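## Task

Find the patch panel sitting beneath the switch whose ports have red covers. Ports count 1 to 24 starting at the left. Remove the lead plugged into port 16 and loop its cable through the nearest ring of the cable manager on that port's left; the plug itself can dangle. No other plug may be withdrawn, and even easing one outward can fail the job. At the end every remaining plug must sit latched in its port with the latch lever raised, each lead must still pass through every cable-manager ring it went through, and no lead may be sharply kinked or twisted around another.

## Robot and tools

ROBOT. Two 6-joint arms, left_arm and right_arm, each ending in a parallel two-finger gripper. left_arm is the robot's own left, on the +y side; this need not match the left side of an image. Joint order on every arm: waist, shoulder, elbow, wrist pitch, wrist yaw, wrist roll, then the gripper. Stated ranges in rad: waist -2.880 to 2.880, shoulder 0.000 to 3.142, elbow 0.000 to 3.019, wrist pitch -1.693 to 1.571, wrist yaw -1.571 to 1.571, wrist roll -2.094 to 2.094. Real ends may differ by up to 0.084 rad.

FRAME. One scene frame, metres: origin on the floor under the middle of the robot's foot, +x straight ahead, +z up. Arm roots: left_arm (+0.027, +0.262, +1.331), quat_wxyz (+0.887, -0.087, +0.044, -0.452); right_arm (+0.027, -0.262, +1.331), quat_wxyz (+0.887, +0.087, +0.044, +0.452). The fingers point along the gripper's +z and close along its y. end_effector_position is the point between the pads, about 1 cm short of the tips. Reported hand poses can be off by a few cm, more at long reach. The furniture may be turned relative to the robot.

ROW FORMAT (used by execute_actions and move). A row is 14 numbers, each in [-1, 1], always both arms: left_arm's 6 joint values then its opening, then right_arm's 6 joint values then its opening. Joint values are scaled offsets, not angles: 1.0 equals 1.264 rad waist, 1.32 shoulder, 1.276 elbow, 1.83 wrist pitch, 6.358 wrist yaw, 7.625 wrist roll. They are measured from the Joint targets shown in the latest result, not from the previous row, so sending the same offset again moves further. Send 0 on a joint to hold it. The opening number is absolute: +1 fully open, -1 closed; to leave a gripper alone, resend its present command (0 means half open, not unchanged).

execute_actions: argument actions is a list of actions; each action is a list of up to 15 rows, one row per 1/30 s step, and a short action repeats its last row until 15 steps (0.5 s) pass. Each action's offsets count from the Joint targets at its own start. If any joint would be pushed more than 0.084 rad beyond its range, that action is rejected for both arms; a malformed action, or a first action failing that check, rejects the whole call. An empty list just reports state. Optional cameras: list of names; omitted, null or ["all"] gives all, [] gives none.

move: target is one row or a list of up to 15 rows; every row's offsets count from the same starting Joint targets. The joints travel together along smooth paths, so the hand traces a curve; nothing is avoided, including the other arm. speed: rad/s of the joint with most to travel, 0.01 to 2, default 0.5; one number or one per target. blend: rad, rounding corners of a list (default 0, stopping at each). opening_speed: rate of the gripper command on the -1 to +1 scale per second, minimum 0.2; use a slow value near 0.2 when closing on something fragile. blocking=false returns after about 0.5 s while the move continues. Paths last at least 0.5 s and over 10 s stop short. Faster moves and targets set deeper past a contact hit and press harder. The result adds a move: line: done, off_target (resting over 0.035 rad from target), moving, held, or fault, plus limits=held if steps were withheld and the worst joint error per arm.

wait: seconds 0 to 10; the robot keeps its last command and a running move continues. stop: brakes a running move (needs room). zoom_image: camera (cam_head_left, cam_head_right, cam_left_wrist, cam_right_wrist) and region [x0, y0, x1, y1] in pixels from the top-left, at most 504 by 504; all images are 672x504. read_manual: licence texts only. finished_scene: scene, the current number 1 or 2; it cannot be undone.

MOTION LIMITS. Per step each joint target may lead its measured angle by at most 0.264 (waist), 0.32, 0.276, 0.33, 0.701, 1.97 rad; a target putting the hand over 110 mm from where it is gets scaled back. Big offsets may need several actions, and tiny ones may not start.

RESULT LINES. Joint positions (rad) and Joint velocities (rad/s) per arm, ending with the pad gap in m (0.094 fully open); velocities may read within noise. Joint targets: the base for your next offsets. Tool commands: present gripper commands. grip_measured: measured opening on the command scale, reading slightly wide when empty and up to about 0.064 narrower than a hard object when squeezing. Joint torques in N m (positive toward larger angle; joints 3 and 4 wrap at ±28). Lines such as joint sent to its limit, joint command not followed (clearance check altered targets), MOTOR HOT and OVER-TEMPERATURE FAULT.

AVOID. Pulling or loosening any plug except the target; knocking anything off the work area or to the floor; letting the arms collide or press on each other; fast impacts and deep pushes; releasing a part while it moves; long stretched holds or pushing at unreachable poses, which heat motors until an arm drops. To end a push, command targets back past the measured positions.

Each tool is called after ">>>" as name([rows], argument=value, ...), one row to a line, values as JSON.

## Session

>>> execute_actions(actions=[])

Scene clock: 0.00 s.
left_arm: end_effector_position=(+0.5611, -0.2355, +1.2432) grip_measured=+1.000 end_effector_quat_wxyz=(+0.358, +0.082, +0.917, -0.156) | right_arm: end_effector_position=(+0.5097, -0.4889, +1.1045) grip_measured=+1.000 end_effector_quat_wxyz=(+0.045, +0.581, +0.784, -0.213)
Joint positions: left_arm=[0.131 2.23 1.363 0.141 -0.356 -0.396 0.094] | right_arm=[-1.247 2.182 1.283 -0.544 0.498 0.982 0.094]
Joint velocities: within noise
Joint torques (N m): no reading
Motor temperatures (°C): left_arm=[31 28 27 30 28 28 28] | right_arm=[28 31 26 25 27 26 30]
Heat: left arm: hottest waist 31 °C; right arm: hottest shoulder 31 °C.
Joint targets: left_arm=[0.133 2.238 1.378 0.144 -0.356 -0.396] | right_arm=[-1.247 2.171 1.298 -0.544 0.498 0.982]
Tool commands: left_gripper/opening=+1.0 right_gripper/opening=+1.0

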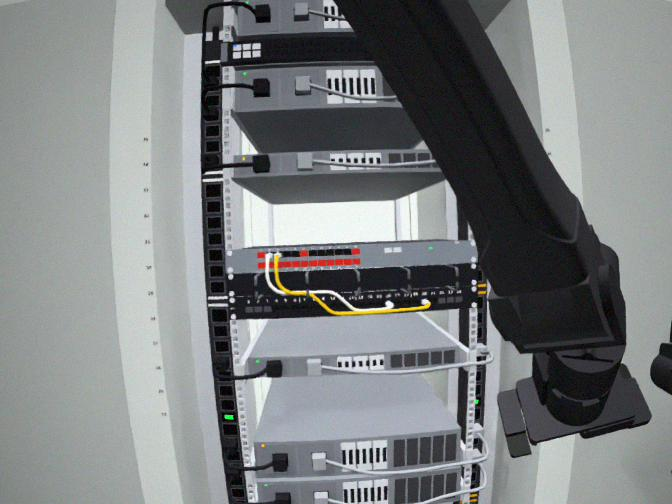

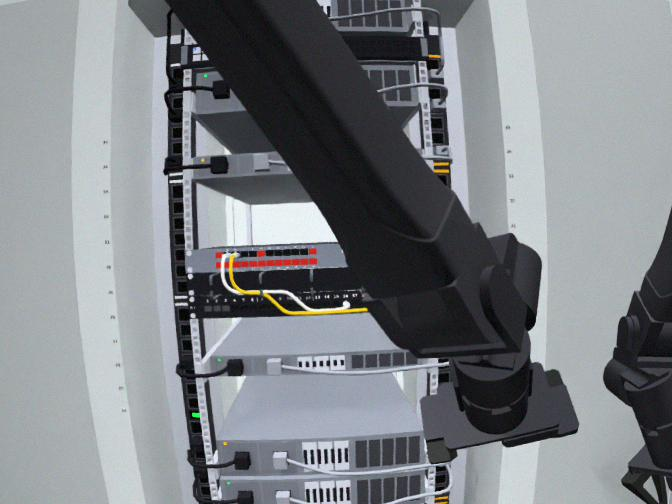

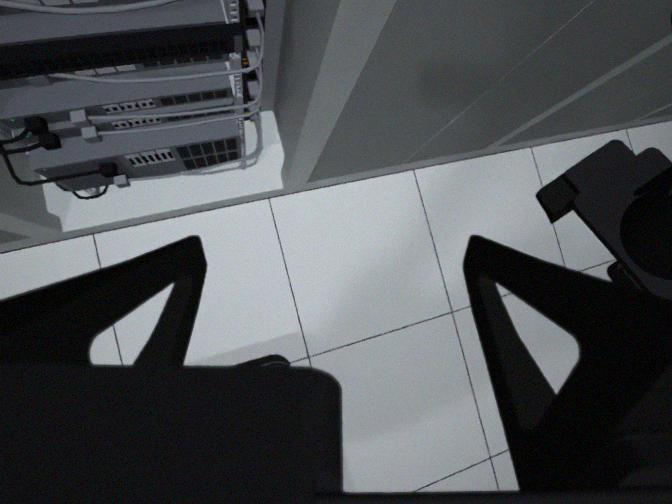

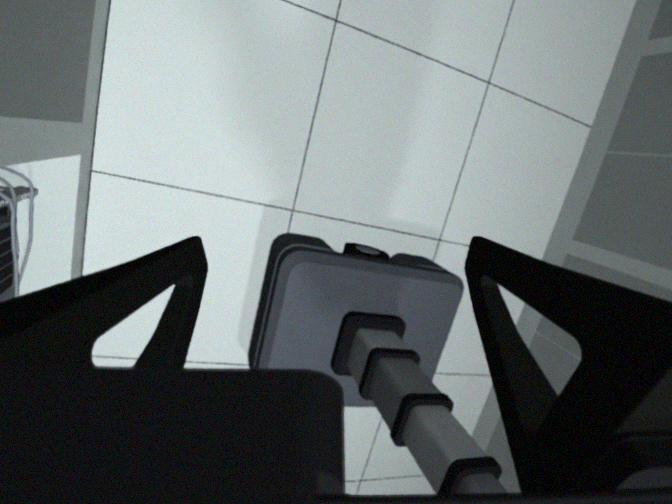

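>>> zoom_image(camera="cam_head_left", region=[220, 220, 500, 350])

>>> zoom_image(camera="cam_head_right", region=[170, 220, 450, 350])

>>> zoom_image(camera="cam_head_left", region=[350, 260, 490, 340])

>>> zoom_image(camera="cam_head_left", region=[230, 230, 370, 330])

Scaled by 1.800 from the camera's 672x504 image, which has a finer 960x720 frame.

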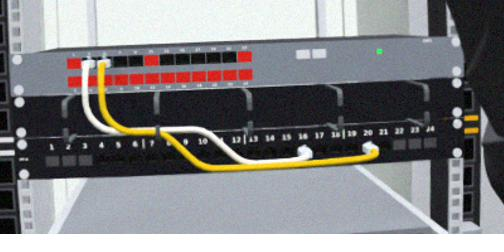

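Scaled by 1.800 from the camera's 672x504 image, which has a finer 960x720 frame.

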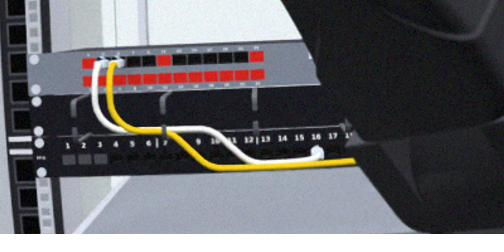

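Scaled by 3.600 from the camera's 672x504 image, which has a finer 960x720 frame.

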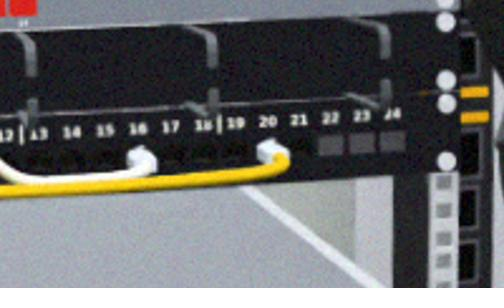

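Scaled by 3.600 from the camera's 672x504 image, which has a finer 960x720 frame.

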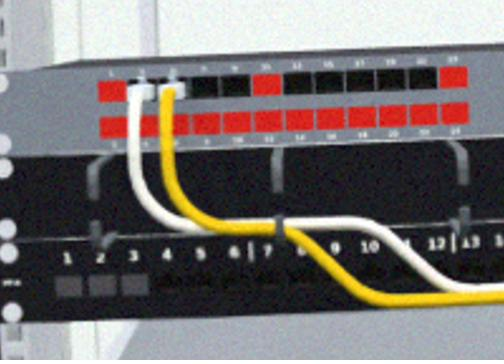

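>>> move(target=[0.1345,0.1364,-0.0274,0.3607,-0.0079,0.0393,1,0,0,0,0,0,0,1])

Scene clock: 7.57 s.
left_arm: end_effector_position=(+0.6625, -0.1520, +1.2234) grip_measured=+1.000 end_effector_quat_wxyz=(+0.553, +0.050, +0.823, -0.122) | right_arm: end_effector_position=(+0.5097, -0.4889, +1.1045) grip_measured=+1.000 end_effector_quat_wxyz=(+0.045, +0.581, +0.784, -0.213)
Joint positions: left_arm=[0.297 2.394 1.348 0.783 -0.404 -0.104 0.094] | right_arm=[-1.247 2.182 1.283 -0.544 0.498 0.982 0.094]
Joint velocities: within noise
Joint torques (N m): left_arm=[-3.6 -14.97 3.9 2.77 0.02 -0.09] | right_arm=[2.08 -18.55 5.67 -0.05 0.37 0.03]
Motor temperatures (°C): left_arm=[31 28 28 30 28 28 28] | right_arm=[28 32 27 25 27 26 30]
Heat: left arm: hottest waist 31 °C; right arm: hottest shoulder 32 °C.
Joint targets: left_arm=[0.303 2.418 1.343 0.804 -0.406 -0.096] | right_arm=[-1.247 2.171 1.298 -0.544 0.498 0.982]
move: done

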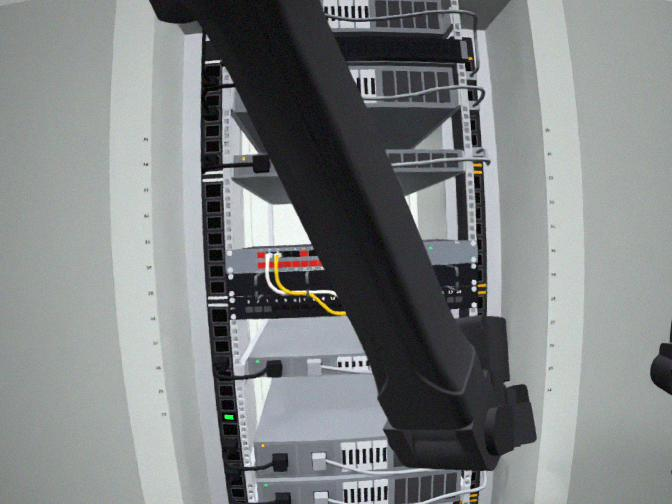

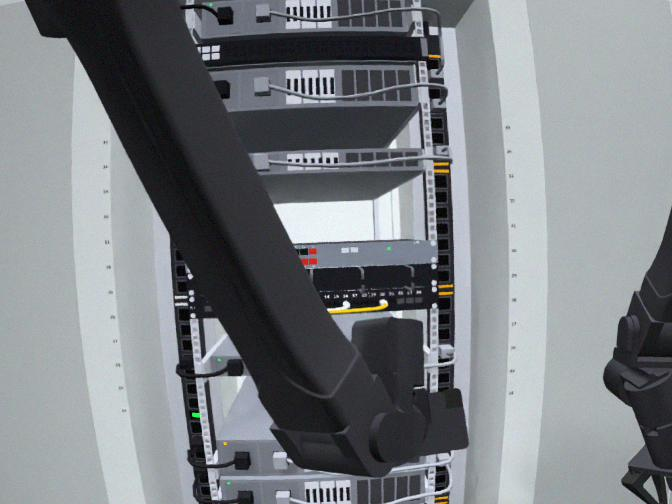

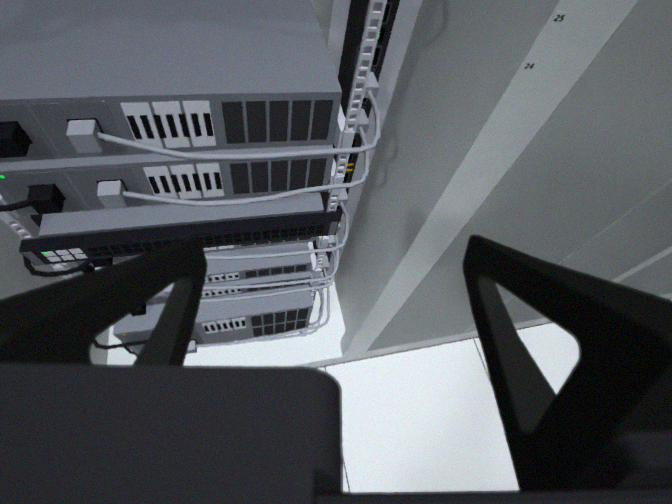

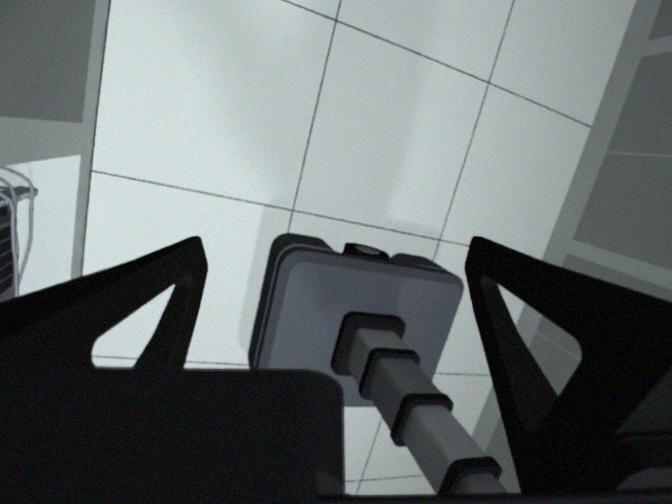

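>>> move(target=[0.1345,0.1386,-0.0282,0.364,-0.0077,0.038,1,0,0,0,0,0,0,1])

Scene clock: 9.77 s.
left_arm: end_effector_position=(+0.6857, -0.0108, +1.2092) grip_measured=+1.000 end_effector_quat_wxyz=(+0.710, -0.002, +0.704, -0.007) | right_arm: end_effector_position=(+0.5097, -0.4889, +1.1045) grip_measured=+1.000 end_effector_quat_wxyz=(+0.045, +0.581, +0.784, -0.213)
Joint positions: left_arm=[0.466 2.578 1.312 1.449 -0.452 0.186 0.094] | right_arm=[-1.247 2.182 1.283 -0.544 0.498 0.982 0.094]
Joint velocities: within noise
Joint torques (N m): left_arm=[-4.13 -13.57 2.02 2.95 0.15 0.04] | right_arm=[2.26 -18.32 5.64 -0.05 0.34 0.03]
Motor temperatures (°C): left_arm=[31 28 28 30 28 28 28] | right_arm=[28 33 27 25 27 26 30]
Heat: left arm: hottest waist 31 °C; right arm: hottest shoulder 33 °C.
Joint targets: left_arm=[0.473 2.601 1.307 1.470 -0.455 0.194] | right_arm=[-1.247 2.171 1.298 -0.544 0.498 0.982]
move: done

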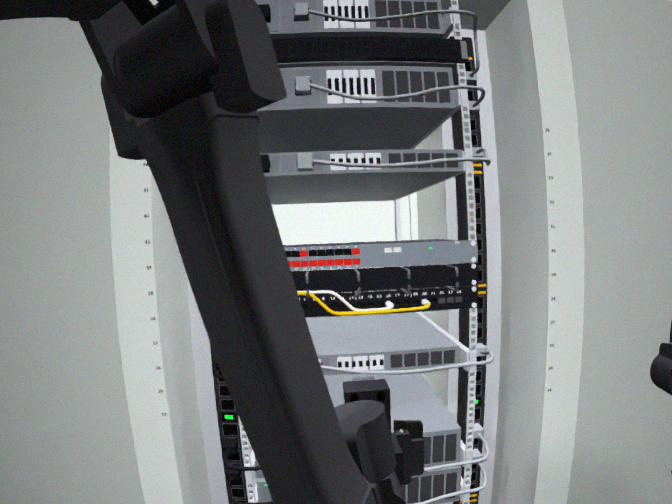

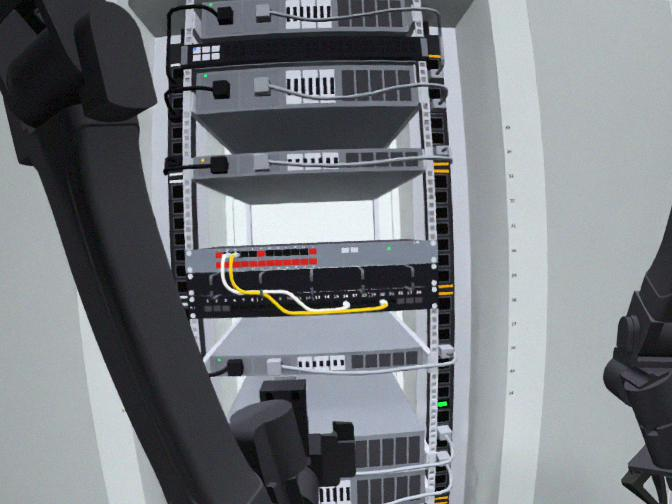

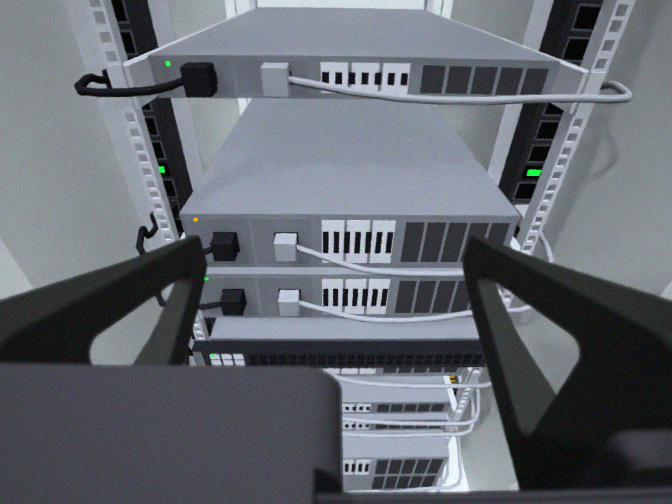

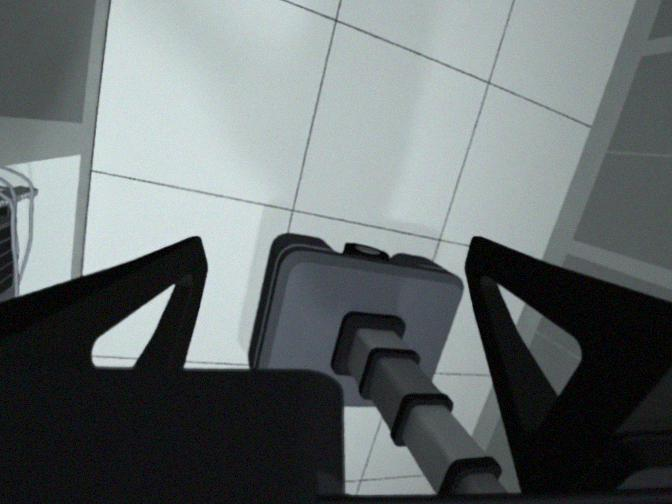

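>>> move(target=[0.554,-0.1,0,-0.2,0,0,1,0,0,0,0,0,0,1])

>>> move(target=[0,0,0,0,0,0,1,0.469,0.018,-0.037,0.9025,-0.0349,-0.1499,1], speed=0.7)

Scene clock: 13.40 s.
left_arm: end_effector_position=(+0.7105, +0.4943, +1.1421) grip_measured=+1.000 end_effector_quat_wxyz=(+0.555, -0.184, +0.764, +0.273) | right_arm: end_effector_position=(+0.5097, -0.4889, +1.1045) grip_measured=+1.000 end_effector_quat_wxyz=(+0.045, +0.581, +0.784, -0.213)
Joint positions: left_arm=[1.179 2.478 1.312 1.119 -0.454 0.187 0.094] | right_arm=[-1.247 2.182 1.283 -0.544 0.498 0.982 0.094]
Joint velocities: within noise
Joint torques (N m): left_arm=[-1.9 -16.26 2.18 1.57 0.04 -0.11] | right_arm=[2.08 -18.32 5.63 0.01 0.38 0.02]
Motor temperatures (°C): left_arm=[31 29 28 30 28 28 28] | right_arm=[28 33 27 25 27 26 30]
Heat: left arm: hottest waist 31 °C; right arm: hottest shoulder 33 °C.
Joint targets: left_arm=[1.173 2.468 1.307 1.104 -0.455 0.193] | right_arm=[-1.247 2.171 1.298 -0.544 0.498 0.982]
move: done

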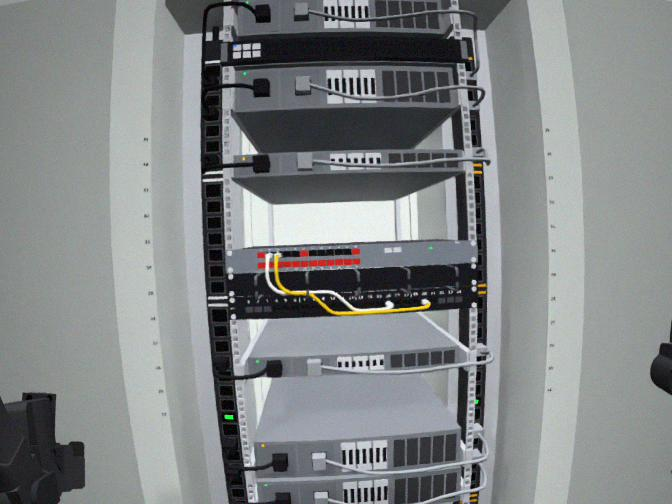

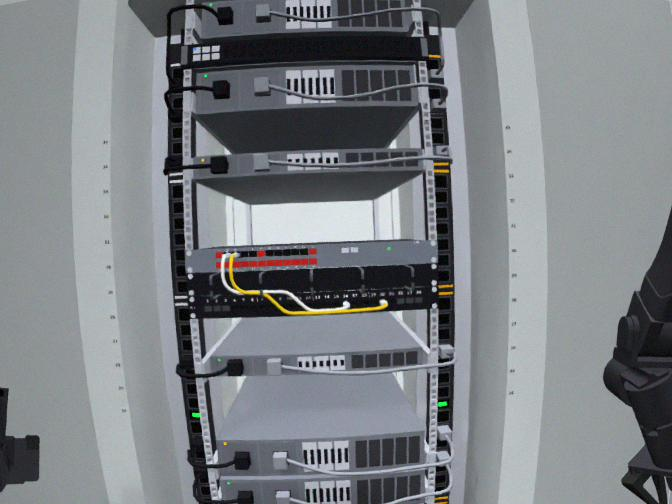

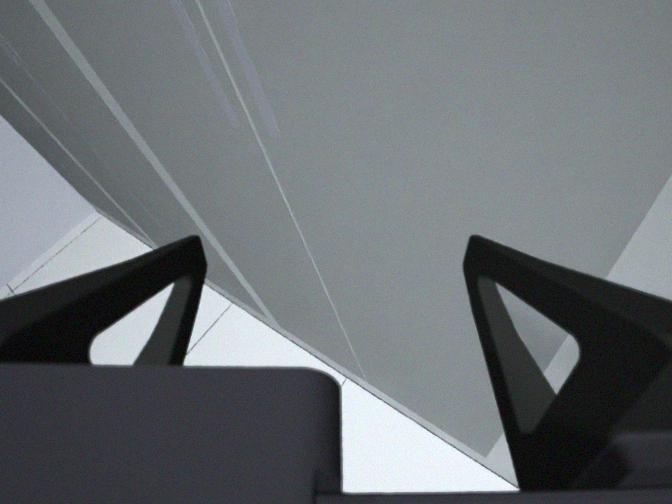

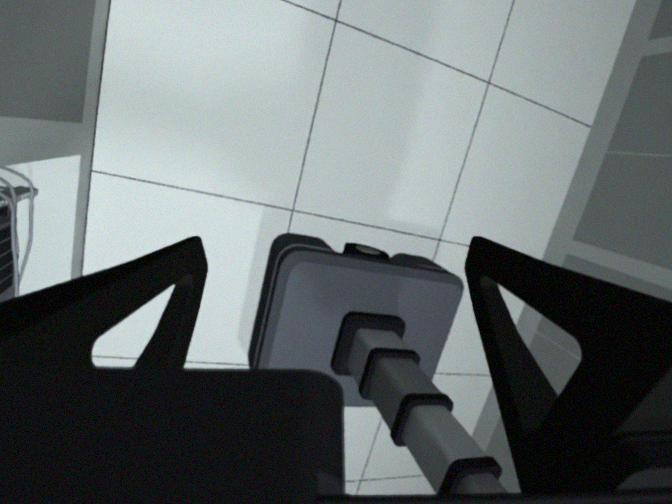

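Scene clock: 16.67 s.
left_arm: end_effector_position=(+0.7105, +0.4943, +1.1420) grip_measured=+1.000 end_effector_quat_wxyz=(+0.555, -0.184, +0.764, +0.273) | right_arm: end_effector_position=(+0.7826, -0.1061, +1.3617) grip_measured=+1.000 end_effector_quat_wxyz=(+0.704, +0.007, +0.711, +0.001)
Joint positions: left_arm=[1.179 2.478 1.312 1.118 -0.454 0.187 0.094] | right_arm=[-0.661 2.184 1.252 1.087 0.278 -0.145 0.094]
Joint velocities: within noise
Joint torques (N m): left_arm=[-1.49 -17.2 2.26 1.37 0.07 0] | right_arm=[4.95 -17.79 6.06 2.62 -0.16 -0.19]
Motor temperatures (°C): left_arm=[31 29 28 30 28 28 28] | right_arm=[28 34 27 25 27 26 30]
Heat: left arm: hottest waist 31 °C; right arm: hottest shoulder 34 °C.
Joint targets: left_arm=[1.173 2.468 1.307 1.104 -0.455 0.193] | right_arm=[-0.653 2.195 1.250 1.108 0.276 -0.161]
move: done

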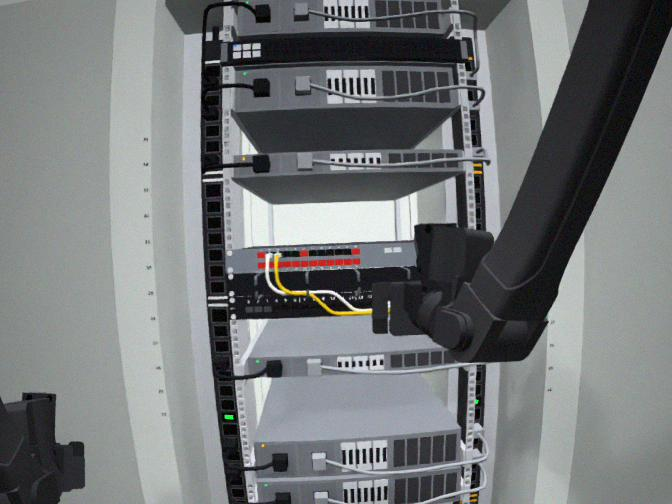

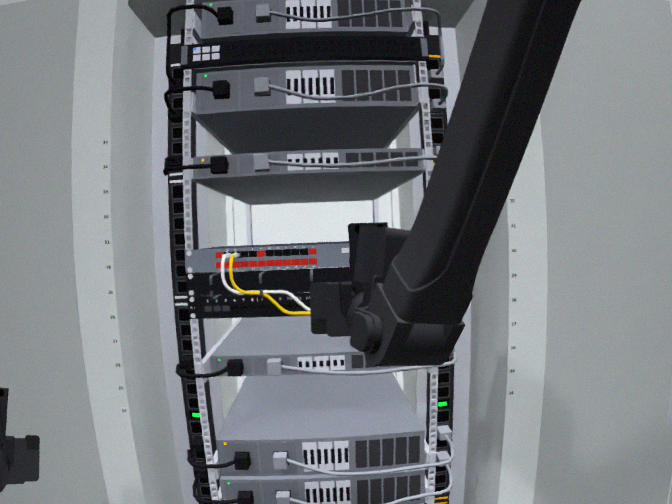

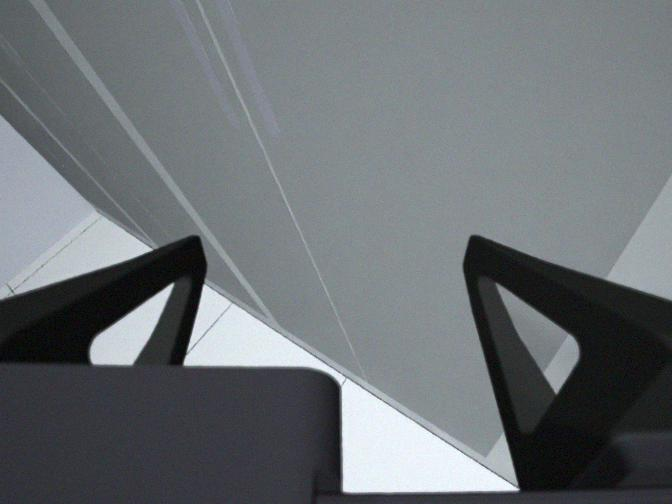

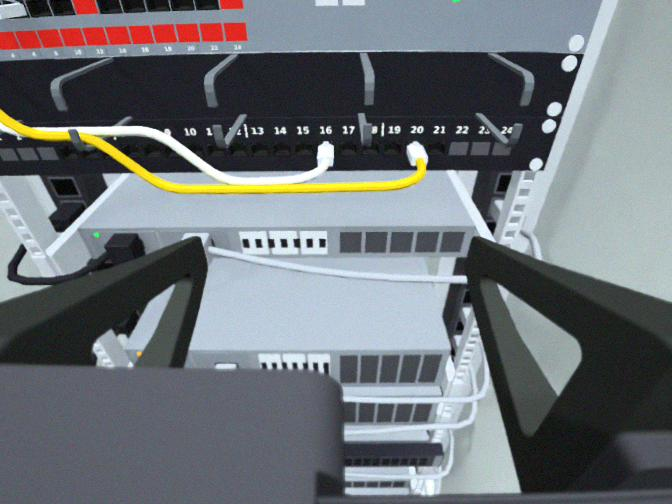

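>>> zoom_image(camera="cam_right_wrist", region=[0, 30, 280, 220])

>>> zoom_image(camera="cam_right_wrist", region=[190, 40, 450, 220])

Scaled by 1.800 from the camera's 672x504 image, which has a finer 960x720 frame.

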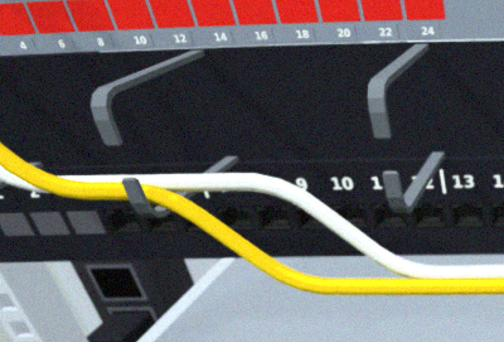

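Scaled by 1.938 from the camera's 672x504 image, which has a finer 960x720 frame.

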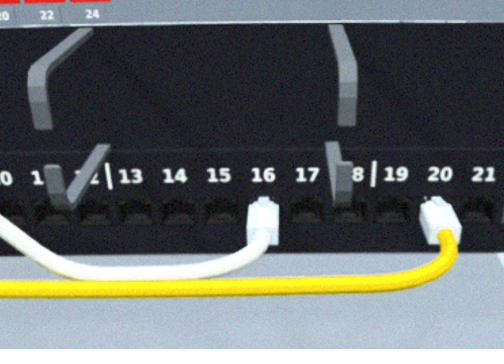

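>>> move(target=[0,0,0,0,0,0,1,-0.0195,0.0196,0.2013,-0.1264,-0.0036,0.0005,1], cameras=["cam_right_wrist"])

>>> zoom_image(camera="cam_right_wrist", region=[220, 130, 460, 310])

Scene clock: 19.33 s.
left_arm: end_effector_position=(+0.7105, +0.4943, +1.1420) grip_measured=+1.000 end_effector_quat_wxyz=(+0.555, -0.184, +0.764, +0.273) | right_arm: end_effector_position=(+0.8457, -0.0891, +1.3889) grip_measured=+1.000 end_effector_quat_wxyz=(+0.698, -0.004, +0.716, +0.008)
Joint positions: left_arm=[1.179 2.478 1.312 1.118 -0.454 0.187 0.094] | right_arm=[-0.661 2.212 1.464 0.881 0.256 -0.147 0.094]
Joint velocities: within noise
Joint torques (N m): left_arm=[-2.26 -17.2 2.1 1.32 0.02 -0.09] | right_arm=[3.19 -19.6 11.34 1.47 -0.19 -0.12]
Motor temperatures (°C): left_arm=[31 29 28 30 28 28 28] | right_arm=[28 34 27 26 27 26 30]
Heat: left arm: hottest waist 31 °C; right arm: hottest shoulder 34 °C.
Joint targets: left_arm=[1.173 2.468 1.307 1.104 -0.455 0.193] | right_arm=[-0.678 2.221 1.507 0.876 0.254 -0.157]
move: off_target (right_arm); right_arm: the elbow is farthest, 0.043 rad from its target
Images, in order (width x height): cam_right_wrist 672x504.

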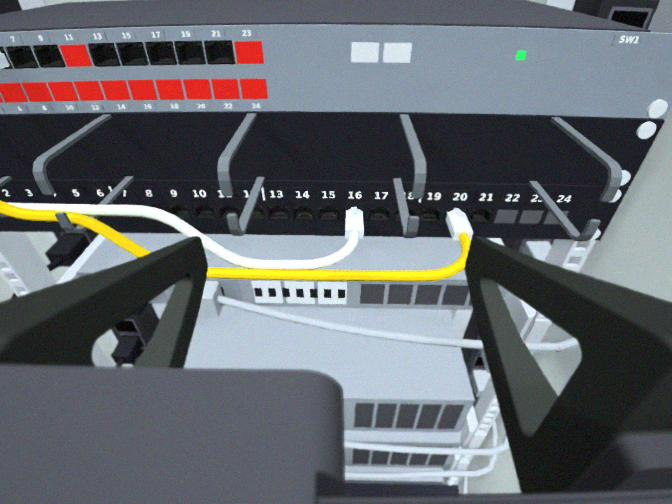

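Scaled by 2.100 from the camera's 672x504 image, which has a finer 960x720 frame.

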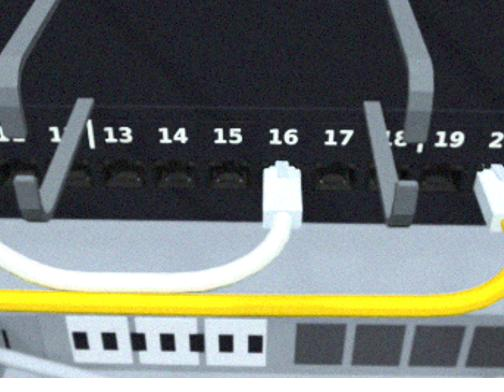

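>>> move(target=[0,0,0,0,0,0,1,-0.026,0.185,0.1759,0.0104,-0.0053,0.2064,1], cameras=["cam_right_wrist","cam_head_left"])

Scene clock: 31.87 s.
left_arm: end_effector_position=(+0.7105, +0.4943, +1.1420) grip_measured=+1.000 end_effector_quat_wxyz=(+0.555, -0.184, +0.764, +0.273) | right_arm: end_effector_position=(+0.8839, -0.0860, +1.2922) grip_measured=+1.000 end_effector_quat_wxyz=(+0.488, +0.500, +0.525, +0.486)
Joint positions: left_arm=[1.179 2.478 1.312 1.118 -0.454 0.187 0.094] | right_arm=[-0.693 2.456 1.682 0.881 0.223 1.402 0.094]
Joint velocities: within noise
Joint torques (N m): left_arm=[-1.96 -17.38 2.17 1.52 0.04 -0.05] | right_arm=[3.37 -21.48 11.78 2.4 -0.18 0.06]
Motor temperatures (°C): left_arm=[31 30 28 30 28 28 28] | right_arm=[28 34 30 26 27 26 30]
Heat: left arm: hottest waist 31 °C; right arm: hottest shoulder 34 °C.
Joint targets: left_arm=[1.173 2.468 1.307 1.104 -0.455 0.193] | right_arm=[-0.711 2.465 1.732 0.896 0.220 1.417]
move: off_target (right_arm); right_arm: the elbow is farthest, 0.049 rad from its target
Images, in order (width x height): cam_head_left 672x504, cam_right_wrist 672x504.

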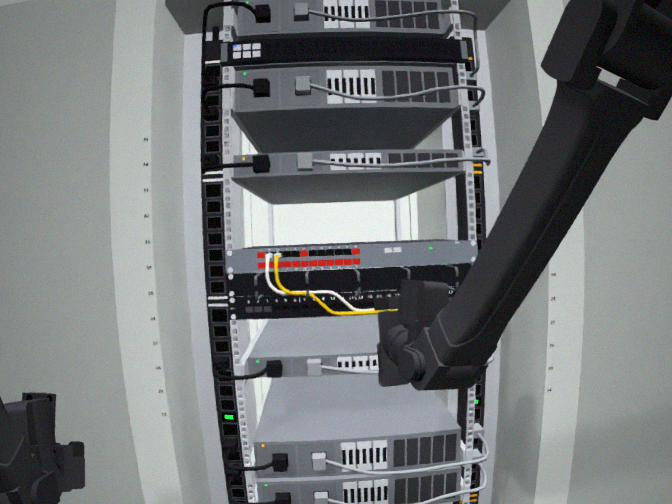

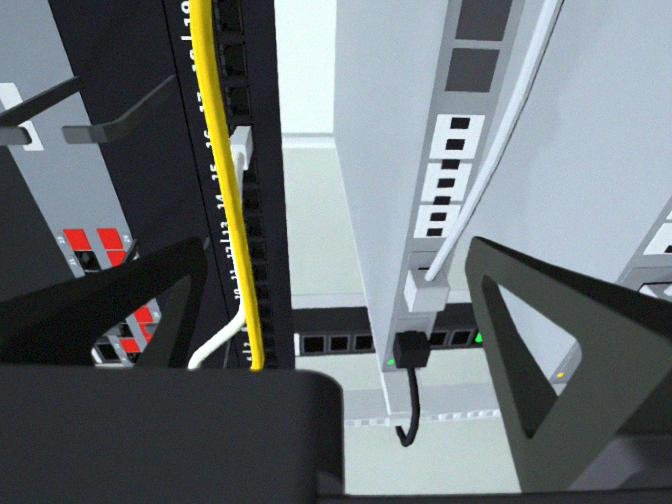

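>>> zoom_image(camera="cam_right_wrist", region=[120, 60, 340, 240])

Scaled by 2.291 from the camera's 672x504 image, which has a finer 960x720 frame.

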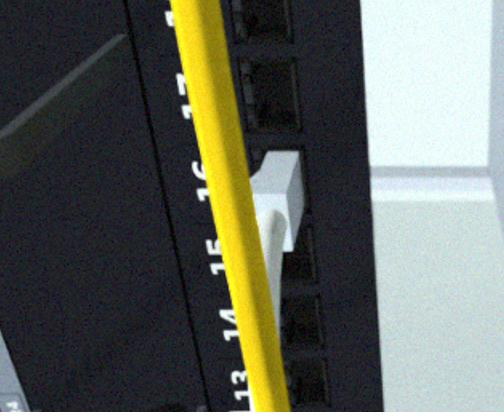

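>>> move(target=[0,0,0,0,0,0,1,-0.0111,-0.0098,0.0721,-0.0284,0.0006,0.0018,1], speed=0.2, cameras=["cam_right_wrist","cam_head_left"])

>>> zoom_image(camera="cam_right_wrist", region=[200, 60, 480, 260])

Scene clock: 41.97 s.
left_arm: end_effector_position=(+0.7105, +0.4943, +1.1420) grip_measured=+1.000 end_effector_quat_wxyz=(+0.555, -0.184, +0.764, +0.273) | right_arm: end_effector_position=(+0.9133, -0.0992, +1.3263) grip_measured=+1.000 end_effector_quat_wxyz=(+0.502, +0.499, +0.499, +0.500)
Joint positions: left_arm=[1.179 2.478 1.312 1.118 -0.454 0.187 0.094] | right_arm=[-0.709 2.457 1.774 0.849 0.222 1.416 0.094]
Joint velocities: within noise
Joint torques (N m): left_arm=[-2.84 -16.85 2.28 1.36 0.04 -0.09] | right_arm=[3.43 -23.12 12.34 1.52 -0.02 0.05]
Motor temperatures (°C): left_arm=[31 31 28 30 28 28 28] | right_arm=[28 34 32 26 27 26 29]
Heat: left arm: hottest waist 31 °C; right arm: hottest shoulder 34 °C.
Joint targets: left_arm=[1.173 2.468 1.307 1.104 -0.455 0.193] | right_arm=[-0.725 2.452 1.824 0.844 0.224 1.431]
move: off_target (right_arm); right_arm: the elbow is farthest, 0.050 rad from its target
Images, in order (width x height): cam_head_left 672x504, cam_right_wrist 672x504.

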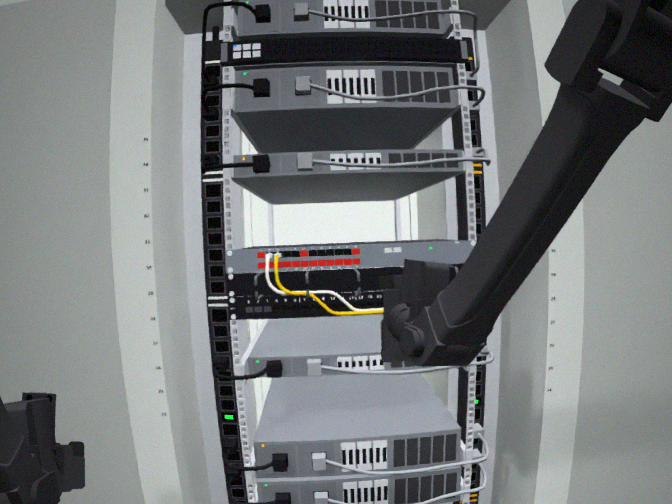

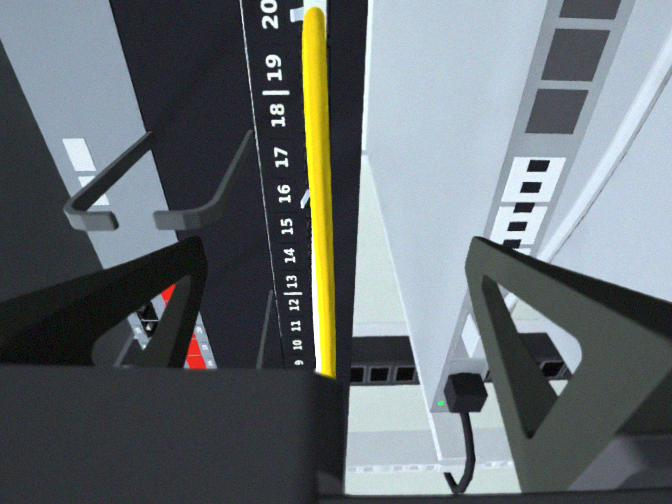

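Scaled by 1.800 from the camera's 672x504 image, which has a finer 960x720 frame.

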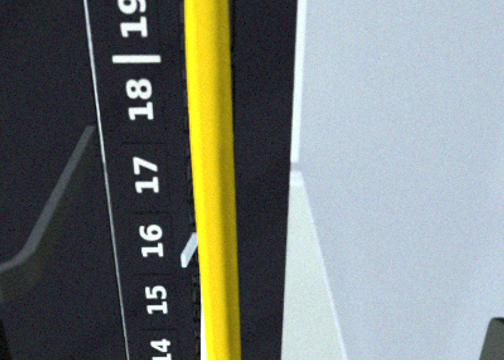

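>>> move(target=[0,0,0,0,0,0,1,0.0324,0.0159,0.0408,-0.0055,0.028,-0.0016,-0.4], speed=0.2, opening_speed=1, cameras=["cam_right_wrist"])

>>> zoom_image(camera="cam_right_wrist", region=[200, 60, 480, 260])

Scene clock: 46.67 s.
left_arm: end_effector_position=(+0.7105, +0.4943, +1.1420) grip_measured=+1.000 end_effector_quat_wxyz=(+0.555, -0.184, +0.764, +0.273) | right_arm: end_effector_position=(+0.9198, -0.1095, +1.3407) grip_measured=-0.397 end_effector_quat_wxyz=(+0.537, +0.539, +0.454, +0.464)
Joint positions: left_arm=[1.179 2.478 1.312 1.118 -0.454 0.187 0.094] | right_arm=[-0.688 2.463 1.823 0.838 0.398 1.417 0.028]
Joint velocities: within noise
Joint torques (N m): left_arm=[-1.96 -17.03 2.15 1.35 0.05 -0.07] | right_arm=[5.36 -22.36 12.89 1.51 0.06 -0.1]
Motor temperatures (°C): left_arm=[31 31 28 30 28 28 28] | right_arm=[28 35 33 26 27 26 29]
Heat: left arm: hottest waist 31 °C; right arm: hottest shoulder 35 °C.
Joint targets: left_arm=[1.173 2.468 1.307 1.104 -0.455 0.193] | right_arm=[-0.684 2.473 1.876 0.833 0.402 1.419]
move: off_target (right_arm); right_arm: the elbow is farthest, 0.054 rad from its target
Images, in order (width x height): cam_right_wrist 672x504.

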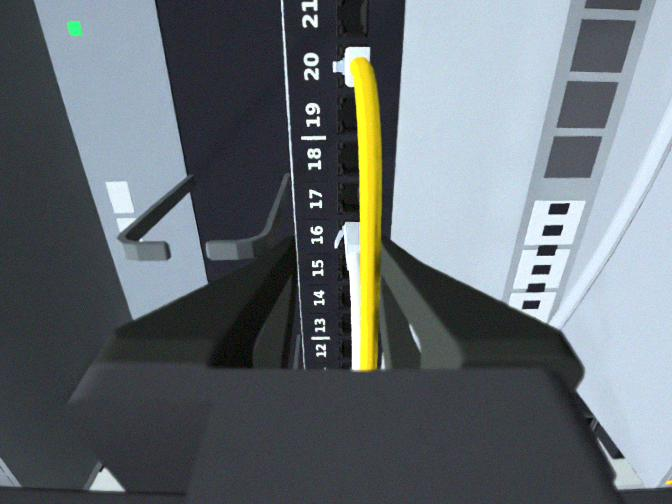

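Scaled by 1.800 from the camera's 672x504 image, which has a finer 960x720 frame.

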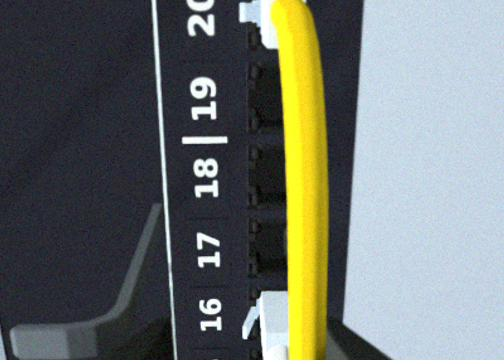

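>>> move(target=[0,0,0,0,0,0,1,0.0158,0.0091,0.0024,-0.0011,0.0003,-0.0017,-0.4], speed=0.2, cameras=["cam_right_wrist"])

>>> zoom_image(camera="cam_right_wrist", region=[230, 120, 450, 300])

Scene clock: 51.10 s.
left_arm: end_effector_position=(+0.7105, +0.4943, +1.1420) grip_measured=+1.000 end_effector_quat_wxyz=(+0.555, -0.184, +0.764, +0.273) | right_arm: end_effector_position=(+0.9179, -0.1088, +1.3291) grip_measured=-0.398 end_effector_quat_wxyz=(+0.535, +0.542, +0.458, +0.459)
Joint positions: left_arm=[1.179 2.478 1.312 1.118 -0.454 0.187 0.094] | right_arm=[-0.688 2.476 1.823 0.836 0.401 1.417 0.028]
Joint velocities: within noise
Joint torques (N m): left_arm=[-2.08 -17.08 2.32 1.2 0.05 -0.1] | right_arm=[6.95 -22.36 13.16 1.51 0.02 -0.25]
Motor temperatures (°C): left_arm=[31 32 28 30 28 28 28] | right_arm=[28 36 33 26 27 26 29]
Heat: left arm: hottest shoulder 32 °C; right arm: hottest shoulder 36 °C.
Joint targets: left_arm=[1.173 2.468 1.307 1.104 -0.455 0.193] | right_arm=[-0.664 2.485 1.879 0.831 0.404 1.406]
move: off_target (right_arm); right_arm: the elbow is farthest, 0.057 rad from its target
Images, in order (width x height): cam_right_wrist 672x504.

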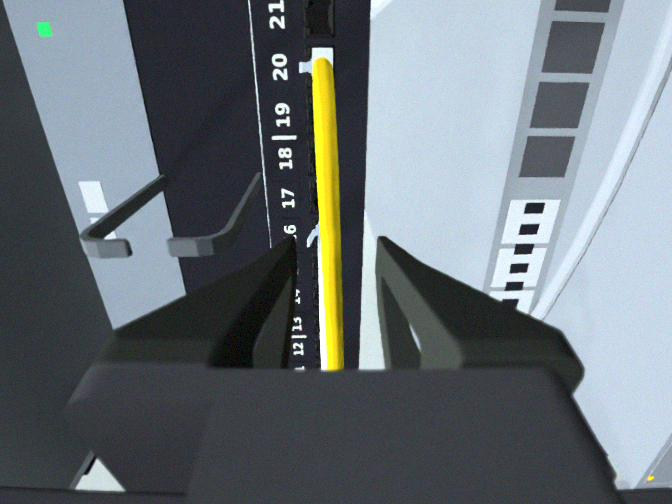

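Scaled by 2.291 from the camera's 672x504 image, which has a finer 960x720 frame.

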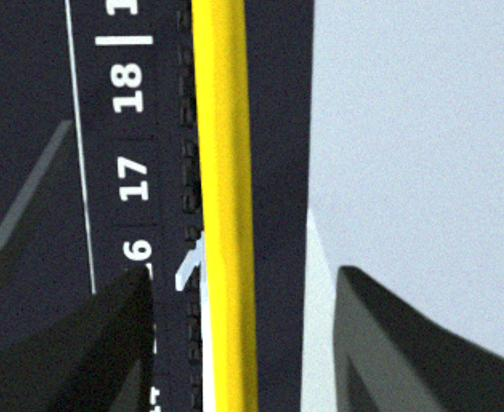

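>>> move(target=[0,0,0,0,0,0,1,0.0158,0,0.009,0,0,0,-0.4], speed=0.2, cameras=["cam_right_wrist"])

Scene clock: 52.37 s.
left_arm: end_effector_position=(+0.7105, +0.4943, +1.1420) grip_measured=+1.000 end_effector_quat_wxyz=(+0.555, -0.184, +0.764, +0.273) | right_arm: end_effector_position=(+0.9171, -0.0863, +1.3389) grip_measured=-0.398 end_effector_quat_wxyz=(+0.531, +0.535, +0.459, +0.471)
Joint positions: left_arm=[1.179 2.478 1.312 1.118 -0.454 0.187 0.094] | right_arm=[-0.662 2.476 1.835 0.836 0.402 1.417 0.028]
Joint velocities: within noise
Joint torques (N m): left_arm=[-2.02 -16.73 2.32 1.36 -0.02 -0.06] | right_arm=[6.95 -22.12 13.04 1.5 -0.01 -0.23]
Motor temperatures (°C): left_arm=[31 32 28 30 28 28 28] | right_arm=[28 36 34 26 27 26 29]
Heat: left arm: hottest shoulder 32 °C; right arm: hottest shoulder 36 °C.
Joint targets: left_arm=[1.173 2.468 1.307 1.104 -0.455 0.193] | right_arm=[-0.644 2.485 1.890 0.831 0.404 1.406]
move: off_target (right_arm); right_arm: the elbow is farthest, 0.055 rad from its target
Images, in order (width x height): cam_right_wrist 672x504.

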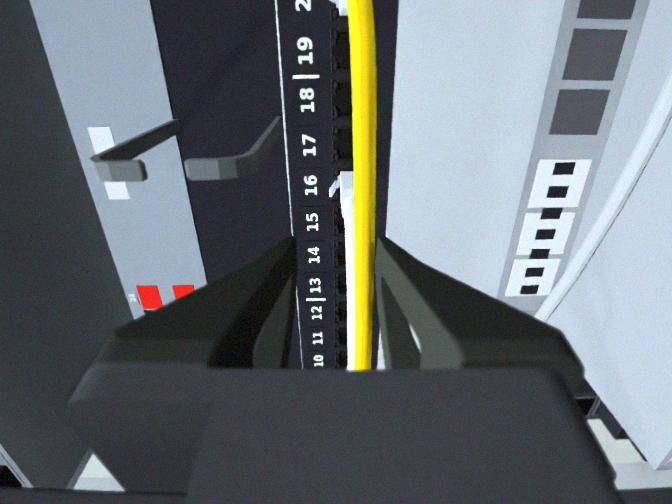

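>>> move(target=[0,0,0,0,0,0,1,-0.028,0.0295,0.0686,-0.0295,-0.0022,-0.0008,-0.4], speed=0.15, cameras=["cam_right_wrist"])

>>> zoom_image(camera="cam_right_wrist", region=[230, 120, 450, 300])

Scene clock: 53.97 s.
left_arm: end_effector_position=(+0.7105, +0.4943, +1.1420) grip_measured=+1.000 end_effector_quat_wxyz=(+0.555, -0.184, +0.764, +0.273) | right_arm: end_effector_position=(+0.9337, -0.0800, +1.3377) grip_measured=-0.398 end_effector_quat_wxyz=(+0.529, +0.532, +0.463, +0.471)
Joint positions: left_arm=[1.179 2.478 1.312 1.118 -0.454 0.187 0.094] | right_arm=[-0.662 2.513 1.92 0.783 0.392 1.415 0.028]
Joint velocities: within noise
Joint torques (N m): left_arm=[-2.37 -16.79 2.13 1.58 0.01 -0.05] | right_arm=[3.66 -22.53 13.56 1.47 -0.19 -0.29]
Motor temperatures (°C): left_arm=[31 32 28 30 28 28 28] | right_arm=[28 36 34 26 27 26 29]
Heat: left arm: hottest shoulder 32 °C; right arm: hottest shoulder 36 °C.
Joint targets: left_arm=[1.173 2.468 1.307 1.104 -0.455 0.193] | right_arm=[-0.679 2.524 1.978 0.777 0.390 1.399]
move: off_target (right_arm); right_arm: the elbow is farthest, 0.058 rad from its target
Images, in order (width x height): cam_right_wrist 672x504.

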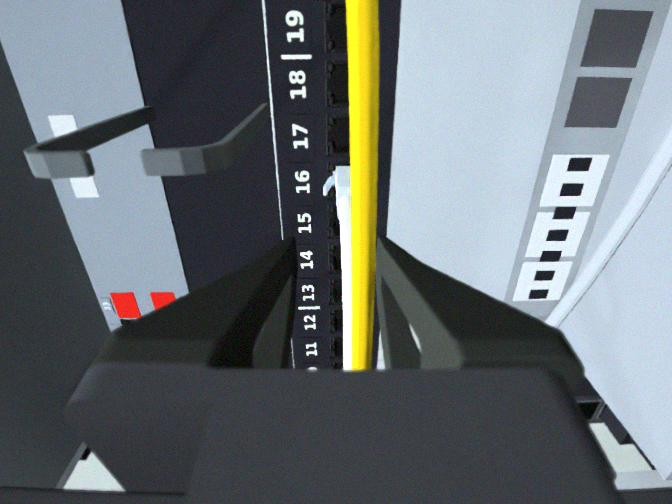

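Scaled by 2.291 from the camera's 672x504 image, which has a finer 960x720 frame.

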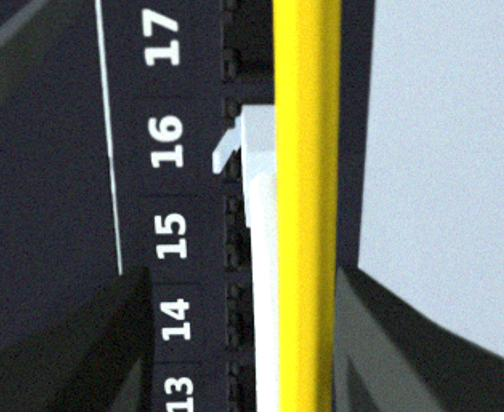

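>>> move(target=[0,0,0,0,0,0,1,-0.0206,0.0197,0.047,-0.0197,-0.0014,0,-0.4], speed=0.15, cameras=["cam_right_wrist"])

>>> zoom_image(camera="cam_right_wrist", region=[230, 120, 450, 300])

Scene clock: 55.30 s.
left_arm: end_effector_position=(+0.7105, +0.4943, +1.1420) grip_measured=+1.000 end_effector_quat_wxyz=(+0.555, -0.184, +0.764, +0.273) | right_arm: end_effector_position=(+0.9496, -0.1011, +1.3338) grip_measured=-0.398 end_effector_quat_wxyz=(+0.534, +0.535, +0.462, +0.464)
Joint positions: left_arm=[1.179 2.478 1.312 1.118 -0.454 0.187 0.094] | right_arm=[-0.691 2.539 1.978 0.747 0.381 1.412 0.028]
Joint velocities: within noise
Joint torques (N m): left_arm=[-1.96 -16.67 2.24 1.44 0.07 -0.09] | right_arm=[4.31 -23 13.96 1.43 -0.09 -0.25]
Motor temperatures (°C): left_arm=[31 32 28 30 28 28 28] | right_arm=[28 36 34 26 27 26 29]
Heat: left arm: hottest shoulder 32 °C; right arm: hottest shoulder 36 °C.
Joint targets: left_arm=[1.173 2.468 1.307 1.104 -0.455 0.193] | right_arm=[-0.706 2.550 2.038 0.741 0.381 1.399]
move: off_target (right_arm); right_arm: the elbow is farthest, 0.060 rad from its target
Images, in order (width x height): cam_right_wrist 672x504.

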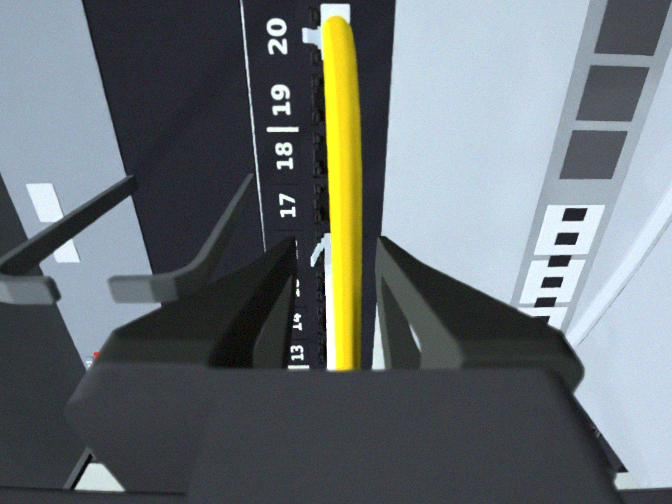

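Scaled by 2.291 from the camera's 672x504 image, which has a finer 960x720 frame.

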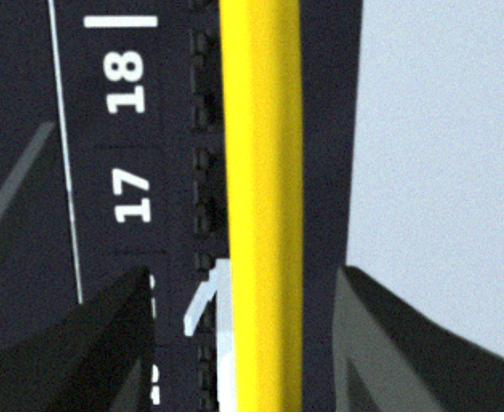

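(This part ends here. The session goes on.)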